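## Task

Grasp the bottle whose cap is yellow and raise it upright by more than half of its own height, keeping it held like that through to the end. Other bottles may be shoved out of the way, provided every one of them is still standing upright at the finish.

## Robot and tools

Robot: one low-cost arm (yam_ultra) with six revolute joints and a two-finger parallel gripper; one command drives both fingers. The fingers point along the gripper's +z axis and close along its y axis. end_effector_position is the point between the finger pads, roughly 1 cm behind the tips. The wrist joints are weak and all joints have gear play, so the hand may stop a few centimetres from where it was sent, even in free air; that by itself does not mean contact.

Frames: the scene frame has its origin on the table under the arm's base, +z up, +y left when looking along +x. The arm's base sits at (0, 0, +0.246) m and is tilted (quat_wxyz +0.932, +0.282, +0.208, +0.090). All hand poses, targets, velocities and camera poses in results are in the base frame, and every offset you send uses the base frame's axes. Because of the tilt, straight up in the base frame is (-0.338, +0.563, +0.755), not +z; to lift, move along that vector. Rotations turn about the Hand target's position.

A row is 7 plain numbers, each in [-1, 1]: dx, dy, dz, rx, ry, rz, opening. The first six are an offset (not a pose) from the Hand target as it stood when the action or move began; 1.0 equals 0.6 m for dx, dy, dz and 180 degrees for the rotation vector rx, ry, rz. Translations longer than 1.0 overall are scaled down along their direction. opening is absolute, not an offset: +1 fully open (0.094 m), -1 closed. To keep the gripper unchanged, repeat its current command; writing 0 means half-open.

execute_actions(actions, cameras): actions is a list of actions; each action is a list of up to 15 rows, one per 1/30 s step; a shorter action repeats its last row to fill 15 steps. Every row in an action counts from that action's starting Hand target, and each new action starts from the updated one, so repeating an offset moves further. An empty actions list returns images and the full state. cameras: list of names, ["all"], or []; an unknown name invalidates the call.

move(target, speed, blend, opening_speed, grip_force, blocking, cameras): drives the hand along a straight line. target is one row or a list of up to 15 rows, all offsets from the same starting Hand target. speed: m/s, 0.002 to 2.9, default 0.25 (turn rate up to twice that in rad/s), one value or one per target. blend: metres of corner rounding per target in a list; 0 stops at each. opening_speed: rate of the finger command per second on the -1..+1 scale, at least 0.2; use it to close gently. grip_force: per-pad force limit in newtons, 10 to 50, persists until changed; low values close slowly. blocking=false returns after about 0.5 s while the move continues. The move result adds a move: line: done (within 10 mm and 2 degrees and at rest), off_target, moving, held (a check withheld a step or the clearance check stopped it) or fault, plus limits such as paced (pose clipped) or held. done does not prove the hand is free of contact.

wait(seconds 0 to 10): lets time pass while holding the last command. stop(): brakes a running move; braking needs distance. zoom_image(camera, region): camera is cam_head_left, cam_head_right or cam_wrist; region [x0, y0, x1, y1] in pixels, at most 504 by 504, from the newest image of that camera. read_manual(section): only licence texts. finished_scene(scene): ends the current scene, giving its number; irreversible. After ending the first scene make no further call in that reply.

Results: the state line gives end_effector_position (m) and end_effector_quat_wxyz in the base frame; it can be a few cm off. Hand target is the last commanded pose after clipping, the reference for the next offset; if the hand rests short, send the gap as a new offset. Tool commands shows the current finger command. grip_measured is the finger opening on the command scale, a little wide when empty and slightly narrower than a firmly held object. grip_effort_nm is averaged gripper motor effort (negative closing); it does not cleanly indicate a grasp. Joint torques follow joint order; joints 1 to 3 wrap at ±28 N m. Joint velocities may be marked within noise. Calls with actions also list hand positions at some steps.

Orientation commands are clipped to 40 degrees from the measured orientation each step. Cameras: cam_head_left, cam_head_right (on a stand beside the table) and cam_wrist, each 672x504.

Avoid: knocking bottles over or off the table, dropping or releasing anything in motion, fast impacts and hard pushes (faster moves hit harder, and targets set far beyond contact press harder). An arm stopped by an obstacle keeps pressing until commanded back past the hand. Do not route paths near the arm's base; go around it. Holding loads, stretching out or pushing at unreachable poses heats motors: MOTOR HOT appears at 75 °C, OVER-TEMPERATURE FAULT at 90 °C folds the arm and idles it, and at 100 °C it collapses. Any stop of the arm may cost, so prefer smooth, moderate motions.

Each tool is called after "Call:" in YAML: its name, and indented under it one key for each argument.

## Session

Call:
execute_actions:
  actions: []

Scene clock: 0.00 s.
end_effector_position=(+0.5203, -0.1577, +0.2956) grip_measured=+1.000 grip_effort_nm=n/a end_effector_quat_wxyz=(+0.602, -0.070, +0.787, -0.114)
Joint positions: [-0.388 1.702 1.377 0.063 -0.28 -0.349 0.094]
Joint velocities: within noise
Joint torques (N m): no reading
Heat: 47 °C.
Hand target: +0.5212, -0.1461, +0.3122; +0.616, -0.086, +0.775, -0.111
Tool commands: gripper/opening=+1.0

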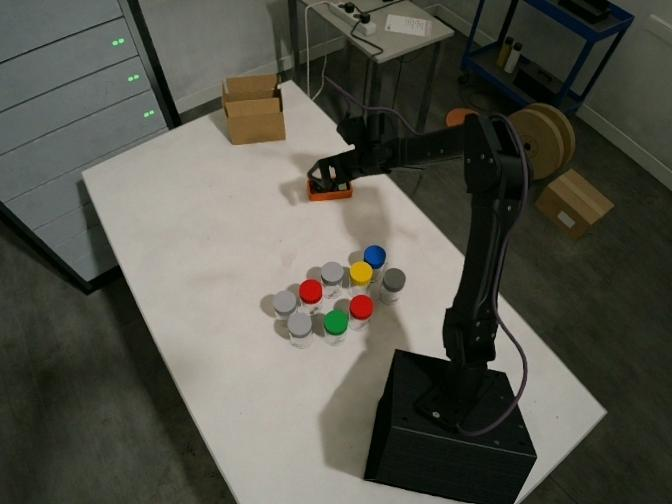

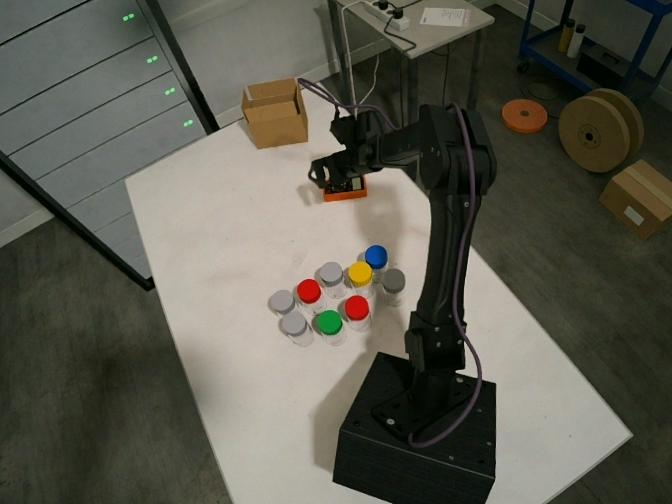

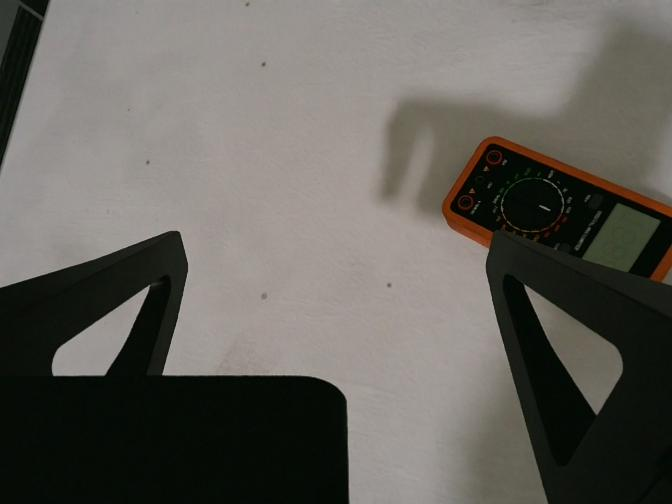

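Call:
move:
  target: [-0.328, 0.319, -0.1645, 0, 0, 0, 1]
  speed: 0.35
  cameras: ["all"]

Scene clock: 14.70 s.
end_effector_position=(+0.3260, +0.0382, +0.2092) grip_measured=+1.000 grip_effort_nm=-0.02 end_effector_quat_wxyz=(+0.609, -0.079, +0.780, -0.119)
Joint positions: [0.338 0.845 0.414 0.178 0.417 -0.19 0.094]
Joint torques (N m): [2.76 -1.62 6.38 1.3 -0.22 0.01]
Heat: 47 °C.
Hand target: +0.3244, +0.0453, +0.2135; +0.616, -0.086, +0.775, -0.111
Off the commanded pose: 0.008 m, 2 deg.
move: done

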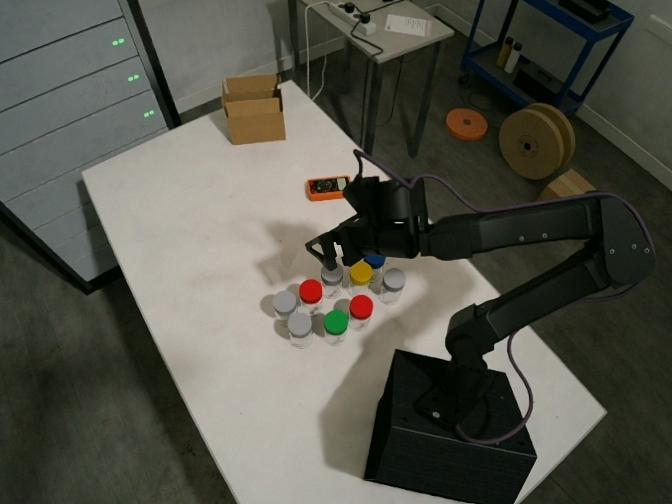

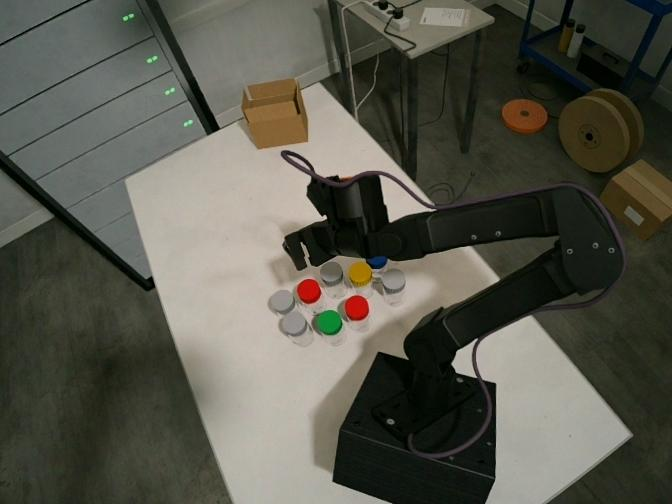

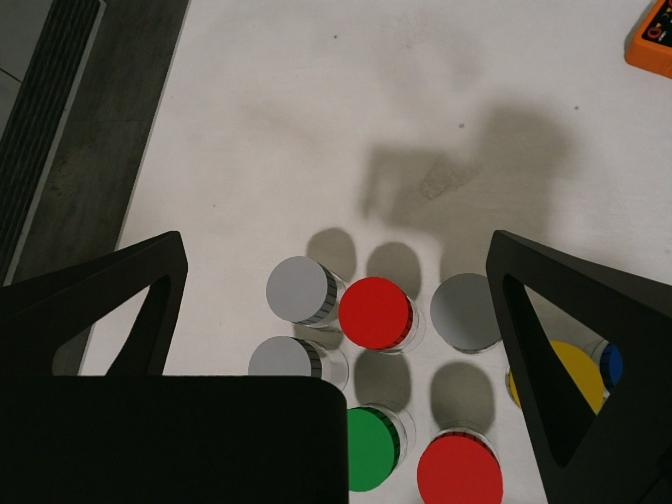

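Call:
move:
  target: [-0.041, -0.16, 0.0127, -0.0624, 0.0686, -0.1277, 1]
  speed: 0.35
  cameras: ["all"]

Scene clock: 25.70 s.
end_effector_position=(+0.2990, -0.0502, +0.2104) grip_measured=+1.000 grip_effort_nm=-0.02 end_effector_quat_wxyz=(+0.482, -0.002, +0.825, -0.294)
Joint positions: [0.227 0.85 0.579 -0.227 0.708 -0.21 0.094]
Joint torques (N m): [0.65 -1.39 9.51 0.82 -0.01 -0.07]
Heat: 47 °C.
Hand target: +0.2998, -0.0507, +0.2211; +0.485, -0.001, +0.823, -0.296
Off the commanded pose: 0.011 m, 0 deg.
move: off_target

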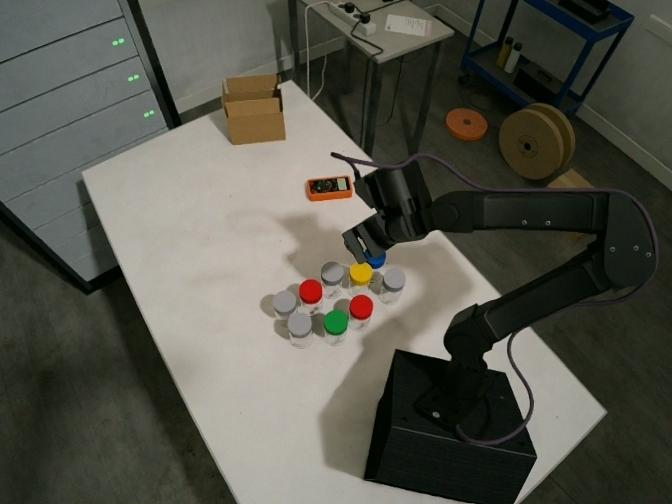

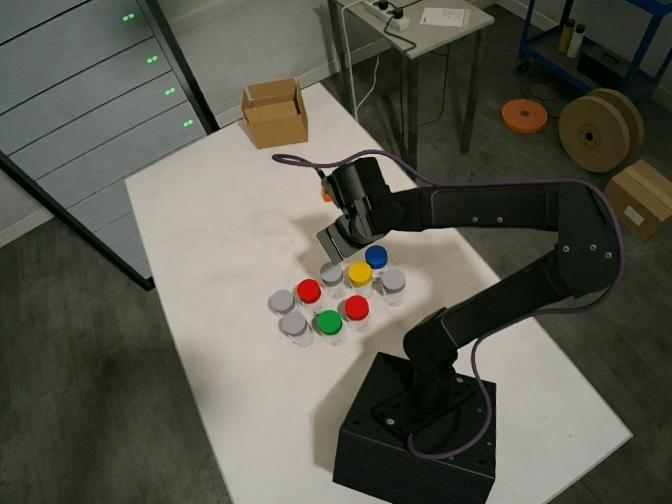

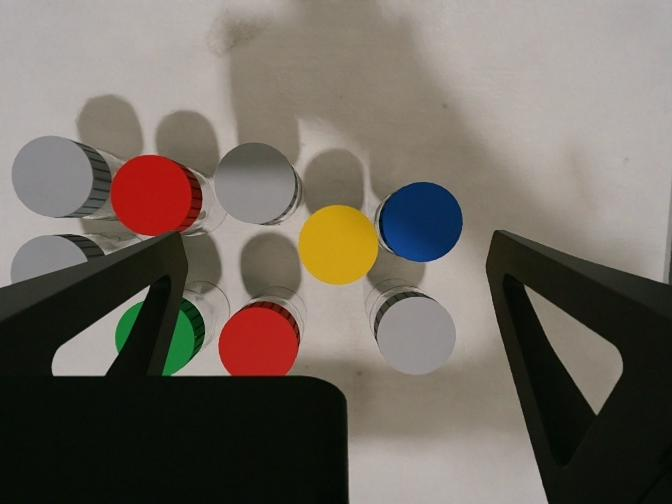

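Call:
move:
  target: [0.054, -0.0755, -0.0962, 0.3467, -0.1507, -0.3711, 1]
  speed: 0.4
  cameras: ["all"]

Scene clock: 37.13 s.
end_effector_position=(+0.3307, -0.0946, +0.1588) grip_measured=+1.000 grip_effort_nm=-0.03 end_effector_quat_wxyz=(+0.346, +0.719, +0.601, -0.049)
Joint positions: [0.019 1.452 1.127 -0.828 0.599 1.637 0.094]
Joint torques (N m): [2.71 -5.07 7.75 0 0.02 0.04]
Heat: 45 °C.
Hand target: +0.3322, -0.0960, +0.1634; +0.347, +0.722, +0.596, -0.052
Off the commanded pose: 0.005 m, 1 deg.
move: done

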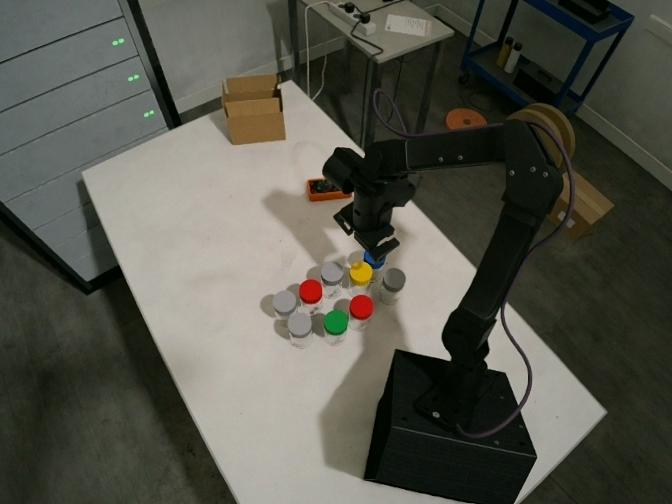

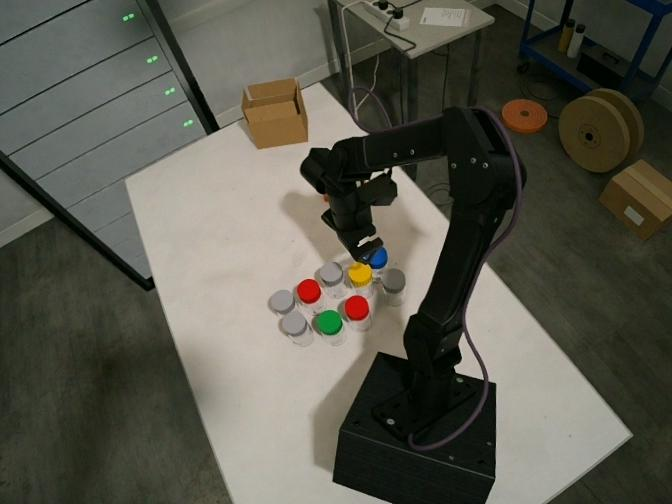

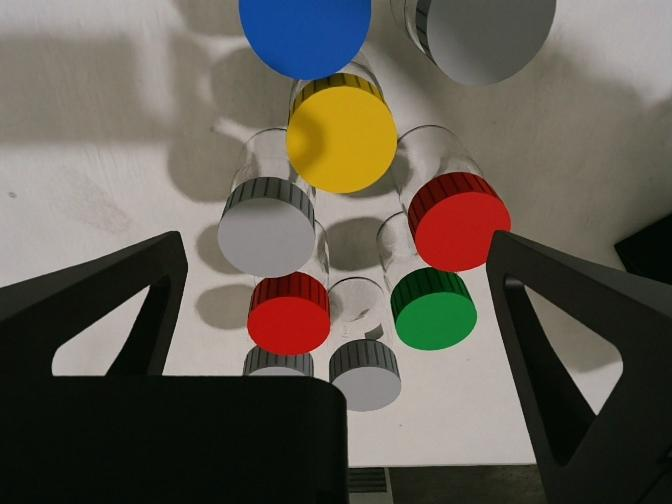

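Call:
move:
  target: [0.080, -0.130, -0.179, 0, 0, 0, 1]
  speed: 0.2
  cameras: ["all"]

Call:
move:
  target: [0, 0, 0, 0, 0, 0, 0.1]
  opening_speed: 0.8
  cameras: ["all"]

Scene clock: 42.63 s.
end_effector_position=(+0.3806, -0.1728, +0.0584) grip_measured=+1.000 grip_effort_nm=-0.03 end_effector_quat_wxyz=(+0.348, +0.723, +0.596, -0.048)
Joint positions: [-0.225 1.761 1.009 -0.27 0.487 1.398 0.094]
Joint torques (N m): [3.52 -7.15 3.26 0.24 0.02 -0.09]
Heat: 44 °C.
Hand target: +0.3802, -0.1740, +0.0560; +0.347, +0.722, +0.596, -0.052
Off the commanded pose: 0.003 m, 0 deg.
move: done

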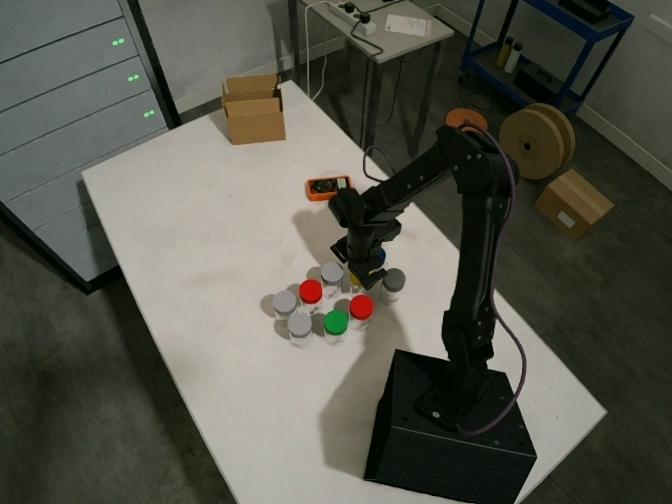

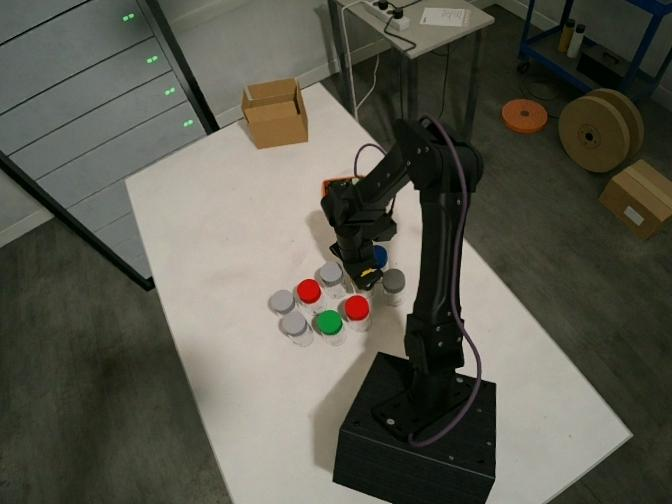

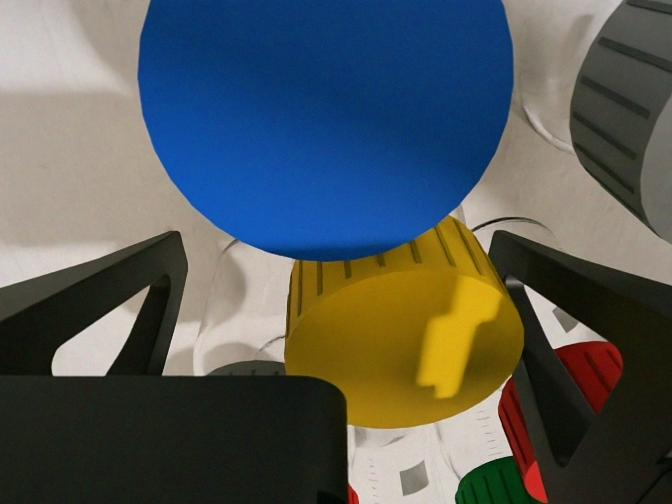

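Scene clock: 44.27 s.
end_effector_position=(+0.3806, -0.1728, +0.0584) grip_measured=+0.111 grip_effort_nm=-1.04 end_effector_quat_wxyz=(+0.348, +0.722, +0.596, -0.048)
Joint positions: [-0.225 1.761 1.009 -0.27 0.487 1.397 0.052]
Joint torques (N m): [3.49 -7.16 3.3 0.24 0.02 -0.08]
Heat: 44 °C.
Hand target: +0.3802, -0.1740, +0.0560; +0.347, +0.722, +0.596, -0.052
Off the commanded pose: 0.003 m, 0 deg.
move: done

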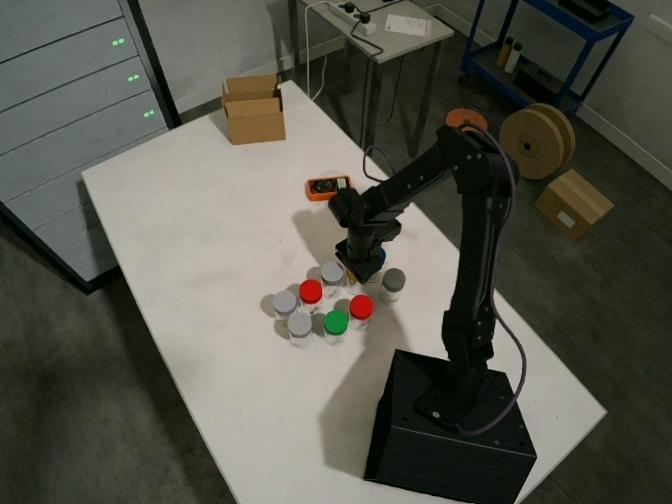

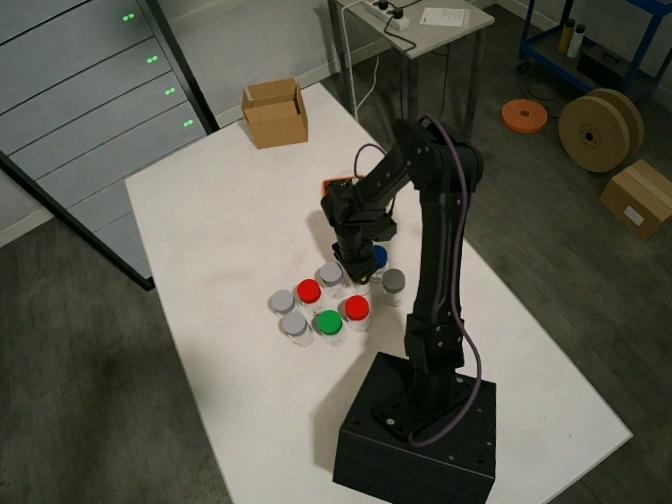

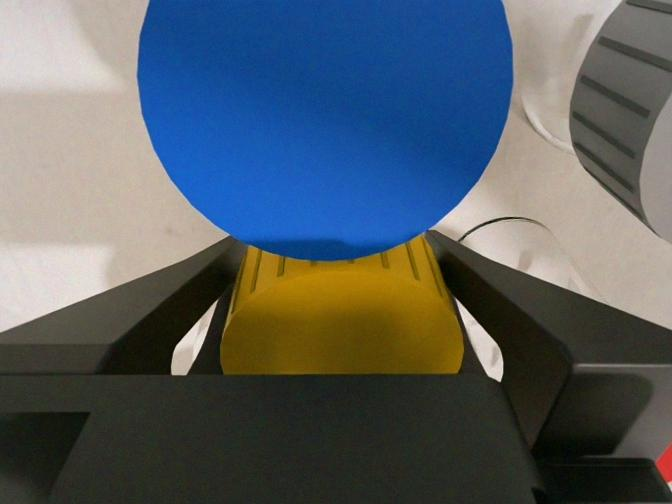

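Call:
move:
  target: [-0.0507, 0.0845, 0.113, 0, 0, 0, -0.1]
  speed: 0.15
  cameras: ["all"]

Scene clock: 49.43 s.
end_effector_position=(+0.3458, -0.1299, +0.1051) grip_measured=+0.110 grip_effort_nm=-1.05 end_effector_quat_wxyz=(+0.329, +0.728, +0.599, -0.060)
Joint positions: [-0.109 1.575 1.038 -0.595 0.539 1.533 0.052]
Joint torques (N m): [5.68 -9.61 6.65 -0.12 0.18 0.06]
Heat: 44 °C.
Hand target: +0.3498, -0.1233, +0.1238; +0.347, +0.722, +0.596, -0.052
Off the commanded pose: 0.020 m, 2 deg.
move: off_target

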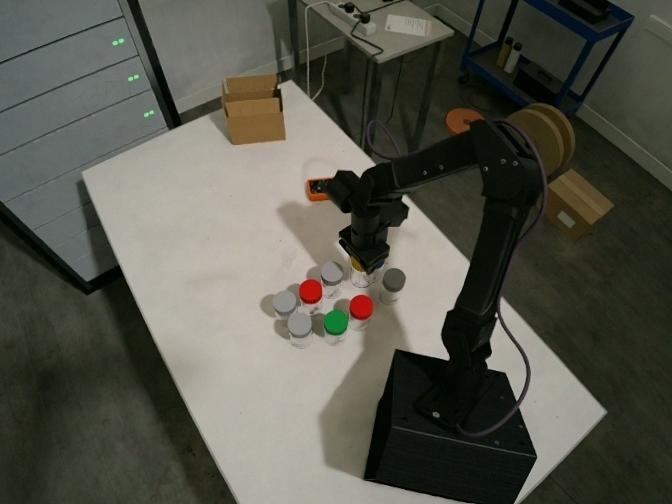

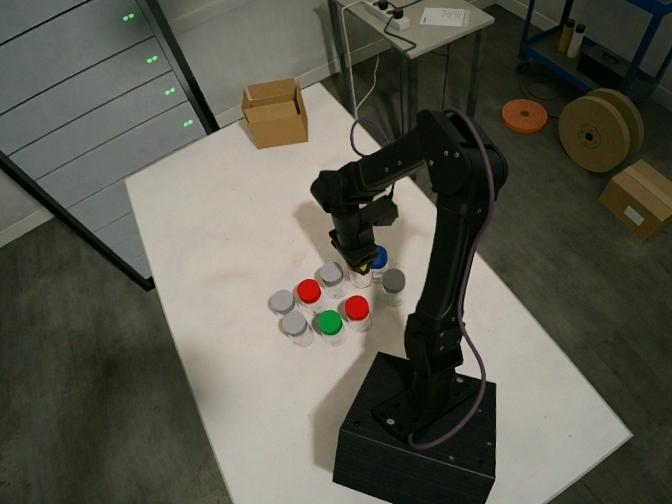

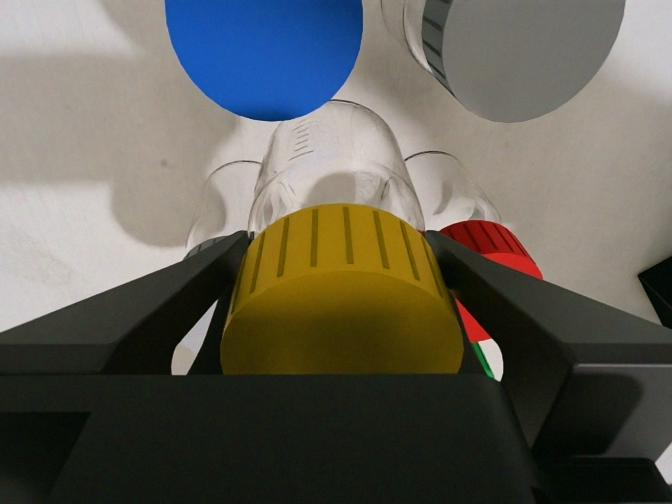

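Call:
finished_scene:
  scene: 1

The scene is finished: the task was done.


## Next scene

Grasp the bottle whose cap is blue and raise it upright by more than half of its own height, keeping it held like that through to the end. Other bottles may be shoved out of the way, provided every one of them is still standing upright at the finish.

Call:
execute_actions:
  actions: []

Nothing of this call was run. Scene 2 begins with your next reply.

Call:
execute_actions:
  actions: []

Scene clock: 0.00 s.
end_effector_position=(+0.5940, +0.0476, +0.0407) grip_measured=+1.000 grip_effort_nm=n/a end_effector_quat_wxyz=(+0.307, -0.377, +0.856, -0.175)
Joint positions: [0.123 2.302 1.716 -0.276 0.148 -0.762 0.094]
Joint velocities: within noise
Joint torques (N m): no reading
Heat: 39 °C.
Hand target: +0.5966, +0.0649, +0.0535; +0.323, -0.389, +0.846, -0.167
Tool commands: gripper/opening=+1.0

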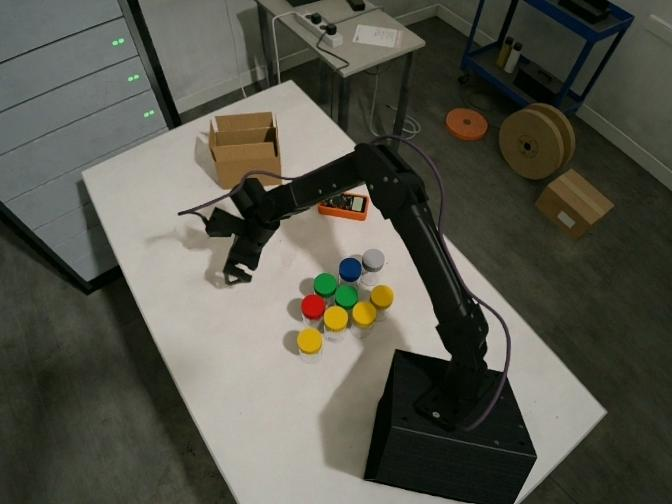

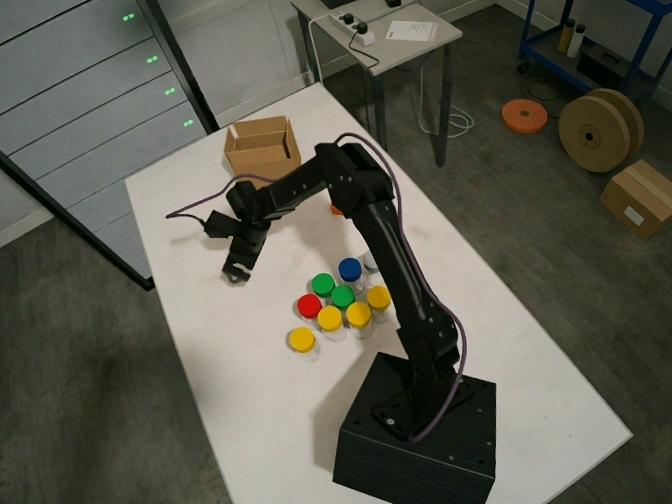

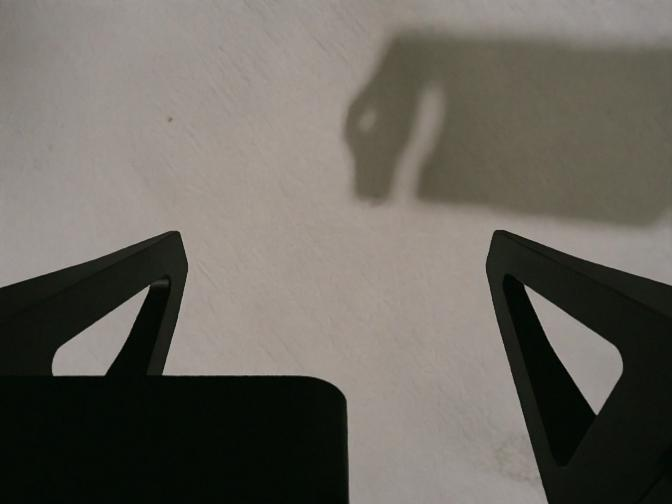

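Call:
move:
  target:
    - [-0.0676, 0.1126, 0.151, 0, 0, 0, 1]
    - [-0.412, -0.2473, 0.1803, 0.3506, -0.2002, -0.6632, 1]
  speed: 0.5
  blend: 0.05
  cameras: ["cam_head_left", "cam_wrist"]

Scene clock: 12.93 s.
end_effector_position=(+0.3486, -0.0832, +0.1459) grip_measured=+1.000 grip_effort_nm=-0.04 end_effector_quat_wxyz=(+0.337, +0.718, +0.606, -0.064)
Joint positions: [0.058 1.561 1.19 -0.843 0.617 1.683 0.094]
Joint torques (N m): [3.38 -8.53 7.49 -0.06 0 0.06]
Heat: 40 °C.
Hand target: +0.3494, -0.0835, +0.1617; +0.347, +0.722, +0.596, -0.052
Off the commanded pose: 0.016 m, 2 deg.
move: off_target
Images, in order (width x height): cam_head_left 672x504, cam_wrist 672x504.

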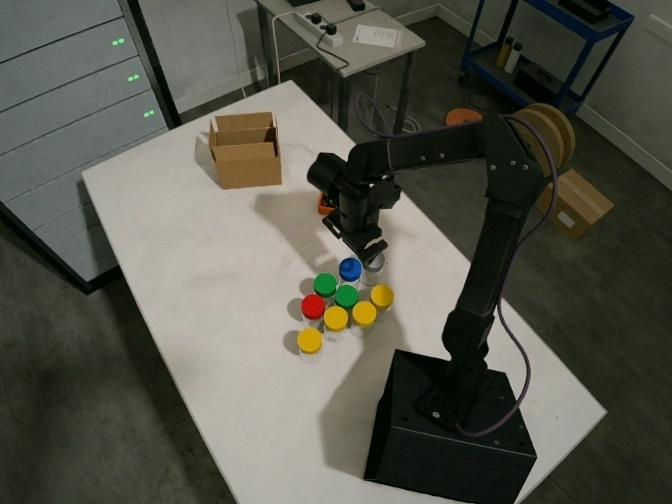

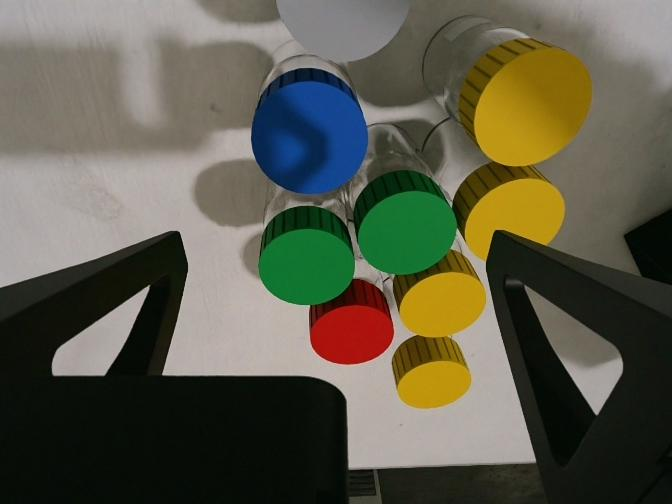

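Call:
move:
  target: [0.062, -0.1165, -0.1663, -0.015, 0.025, 0.0335, 1]
  speed: 0.2
  cameras: ["cam_head_left", "cam_wrist"]

Scene clock: 22.10 s.
end_effector_position=(+0.3873, -0.1528, +0.0650) grip_measured=+1.000 grip_effort_nm=-0.04 end_effector_quat_wxyz=(+0.344, +0.680, +0.644, -0.072)
Joint positions: [-0.161 1.762 1.044 -0.332 0.521 1.323 0.094]
Joint torques (N m): [3.6 -6.93 3.32 0.24 0 -0.08]
Heat: 40 °C.
Hand target: +0.3866, -0.1534, +0.0619; +0.343, +0.679, +0.645, -0.076
Off the commanded pose: 0.003 m, 1 deg.
move: done
Images, in order (width x height): cam_head_left 672x504, cam_wrist 672x504.

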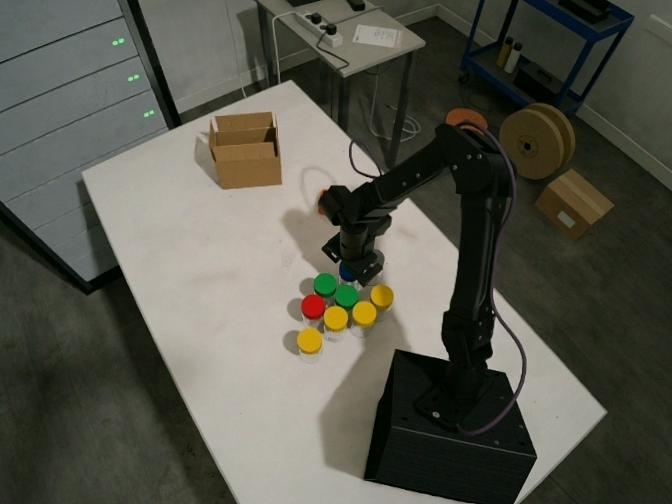

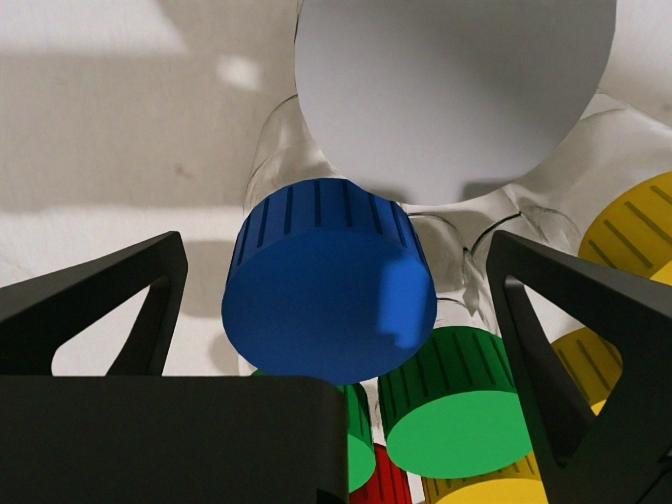

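Call:
move:
  target:
    - [0, 0, 0, 0, 0, 0, -0.05]
    - [-0.0676, 0.1126, 0.151, 0, 0, 0, -0.05]
  speed: 0.15
  opening_speed: 1.0
  cameras: ["cam_head_left", "cam_wrist"]

Scene clock: 26.57 s.
end_effector_position=(+0.3430, -0.0929, +0.1334) grip_measured=+0.132 grip_effort_nm=-1.05 end_effector_quat_wxyz=(+0.323, +0.684, +0.649, -0.085)
Joint positions: [0.02 1.554 1.141 -0.799 0.593 1.533 0.053]
Joint torques (N m): [5.83 -8.96 7.28 -0.07 0.17 0.1]
Heat: 40 °C.
Hand target: +0.3460, -0.0858, +0.1525; +0.343, +0.679, +0.645, -0.076
Off the commanded pose: 0.021 m, 3 deg.
move: off_target
Images, in order (width x height): cam_head_left 672x504, cam_wrist 672x504.

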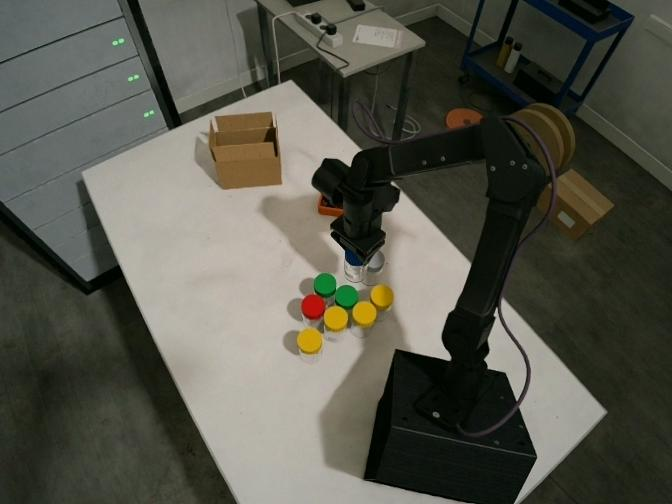

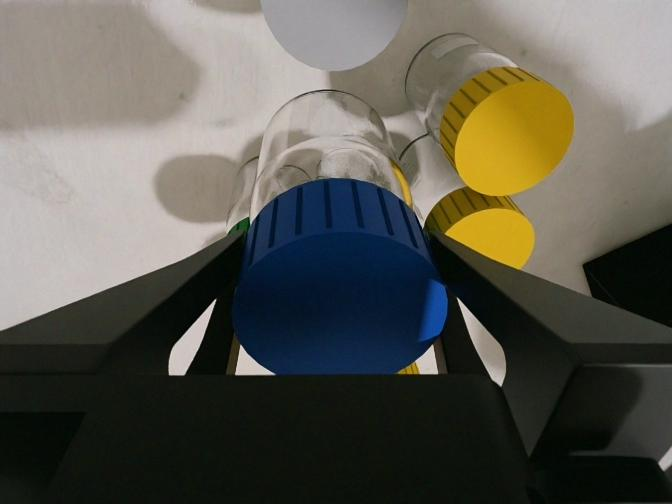

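Call:
finished_scene:
  scene: 2

The scene is finished: the task was done.


## Next scene

Grasp the bottle whose cap is yellow and raise it upright by more than half of its own height, keeping it held like that through to the end. Other bottles may be shoved out of the way, provided every one of them is still standing upright at the finish.

Call:
execute_actions:
  actions: []

Scene clock: 0.00 s.
end_effector_position=(+0.0704, -0.2260, +0.3264) grip_measured=+1.000 grip_effort_nm=n/a end_effector_quat_wxyz=(+0.484, +0.860, +0.124, -0.103)
Joint positions: [-0.733 0.876 1.251 -1.139 0.742 1.792 0.094]
Joint velocities: within noise
Joint torques (N m): no reading
Heat: 37 °C.
Hand target: +0.0621, -0.2242, +0.3334; +0.491, +0.856, +0.116, -0.112
Tool commands: gripper/opening=+1.0

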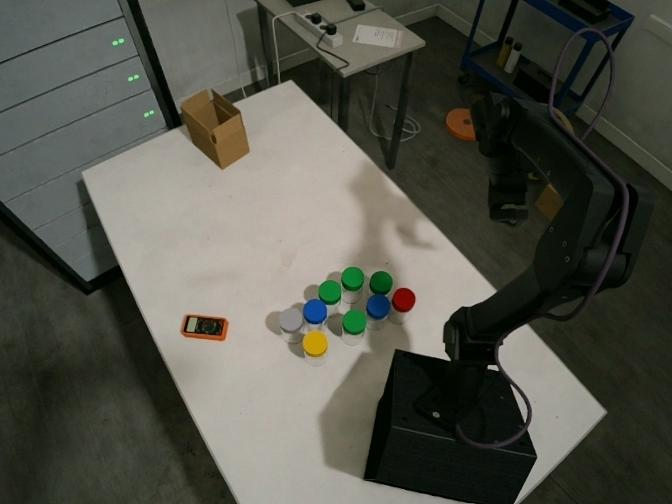

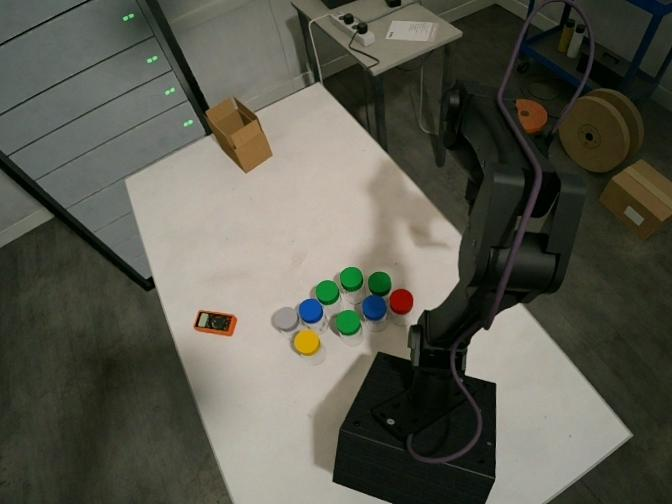

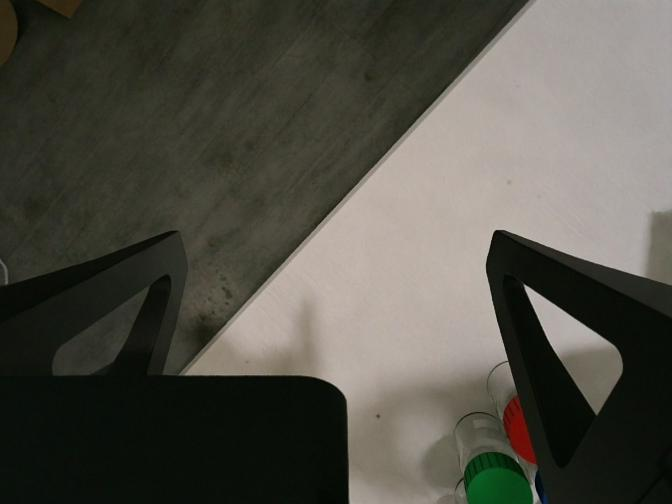

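Call:
move:
  target:
    - [0.3965, 0.282, -0.145, -0.026, 0.278, 0.281, 1]
    - [0.425, 0.512, -0.4915, -0.052, 0.5566, 0.5628, 1]
  speed: 0.5
  blend: 0.06
  cameras: ["cam_head_left", "cam_wrist"]

Scene clock: 12.27 s.
end_effector_position=(+0.3170, +0.0715, +0.0389) grip_measured=+1.000 grip_effort_nm=-0.04 end_effector_quat_wxyz=(+0.200, +0.105, +0.931, -0.287)
Joint positions: [0.589 1.882 1.124 -0.892 0.711 0.843 0.094]
Joint torques (N m): [7.61 -4.86 4.72 0.21 -0.01 -0.1]
Heat: 38 °C.
Hand target: +0.3171, +0.0830, +0.0385; +0.208, +0.090, +0.932, -0.282
Off the commanded pose: 0.011 m, 2 deg.
move: off_target
Images, in order (width x height): cam_head_left 672x504, cam_wrist 672x504.

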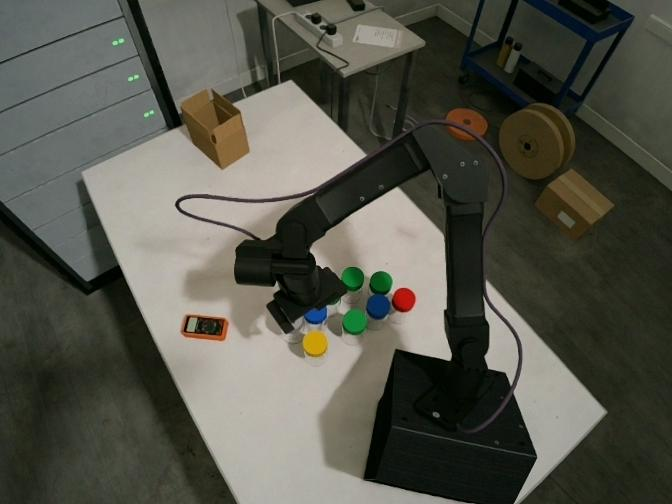

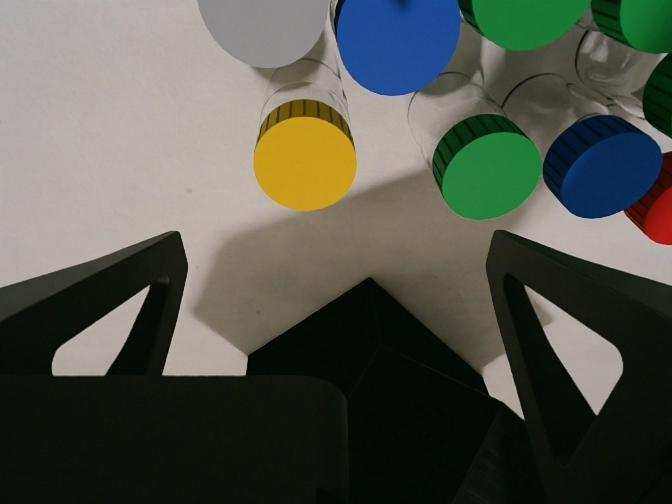

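Call:
move:
  target: [0.038, -0.116, -0.194, 0, 0, 0, 1]
  speed: 0.2
  cameras: ["cam_head_left", "cam_wrist"]

Scene clock: 20.77 s.
end_effector_position=(+0.3398, +0.0128, -0.0757) grip_measured=+1.000 grip_effort_nm=-0.04 end_effector_quat_wxyz=(+0.207, +0.092, +0.932, -0.282)
Joint positions: [0.385 2.123 0.875 -0.194 0.705 0.534 0.094]
Joint torques (N m): [5.41 -5.31 2.1 0.28 -0.03 -0.09]
Heat: 38 °C.
Hand target: +0.3399, +0.0134, -0.0779; +0.208, +0.090, +0.932, -0.282
Off the commanded pose: 0.002 m, 0 deg.
move: done
Images, in order (width x height): cam_head_left 672x504, cam_wrist 672x504.

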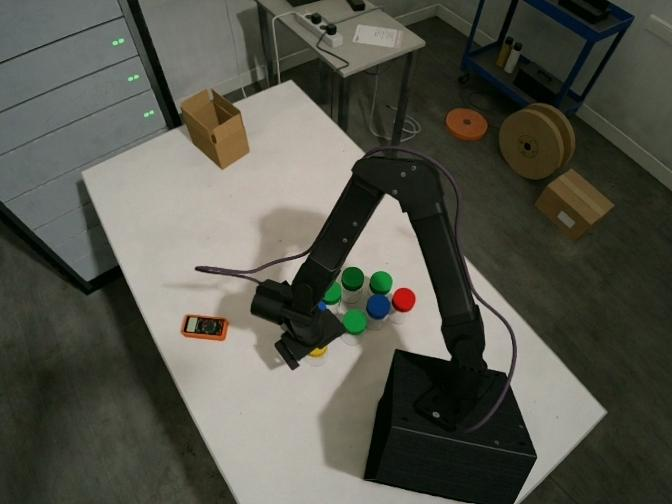

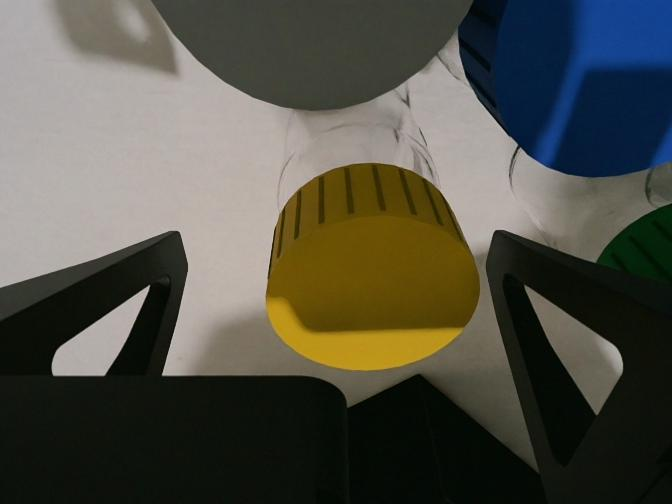

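Call:
move:
  target:
    - [0.0017, -0.0127, 0.0103, 0, 0, 0, 1]
    - [0.0017, -0.0127, 0.0103, 0, 0, 0, -0.05]
    - [-0.0659, 0.0999, 0.1613, 0, 0, 0, -0.05]
  speed: [0.05, 0.15, 0.15]
  opening_speed: 1.0
  cameras: ["cam_head_left", "cam_wrist"]

Scene clock: 27.33 s.
end_effector_position=(+0.2946, +0.0588, +0.0056) grip_measured=+0.133 grip_effort_nm=-1.05 end_effector_quat_wxyz=(+0.185, +0.096, +0.933, -0.293)
Joint positions: [0.591 1.89 0.978 -0.768 0.7 0.835 0.053]
Joint torques (N m): [7.75 -7.06 6.52 -0.09 0.07 0.06]
Heat: 37 °C.
Hand target: +0.3003, +0.0733, +0.0189; +0.208, +0.090, +0.932, -0.282
Off the commanded pose: 0.021 m, 3 deg.
move: off_target
Images, in order (width x height): cam_head_left 672x504, cam_wrist 672x504.

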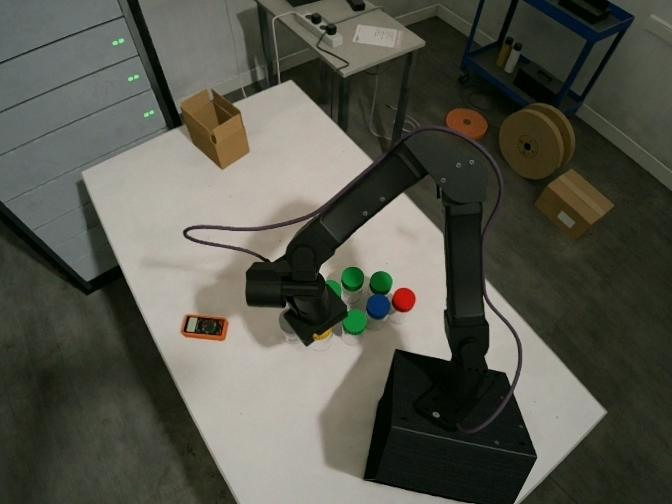

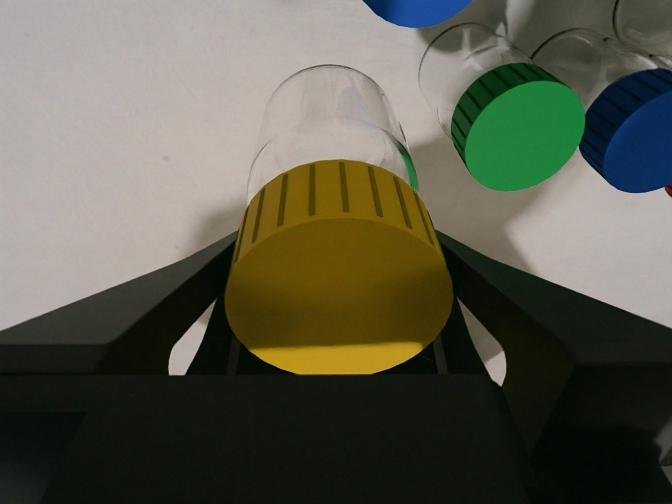

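Call:
finished_scene:
  scene: 3

The scene is finished: the task was done.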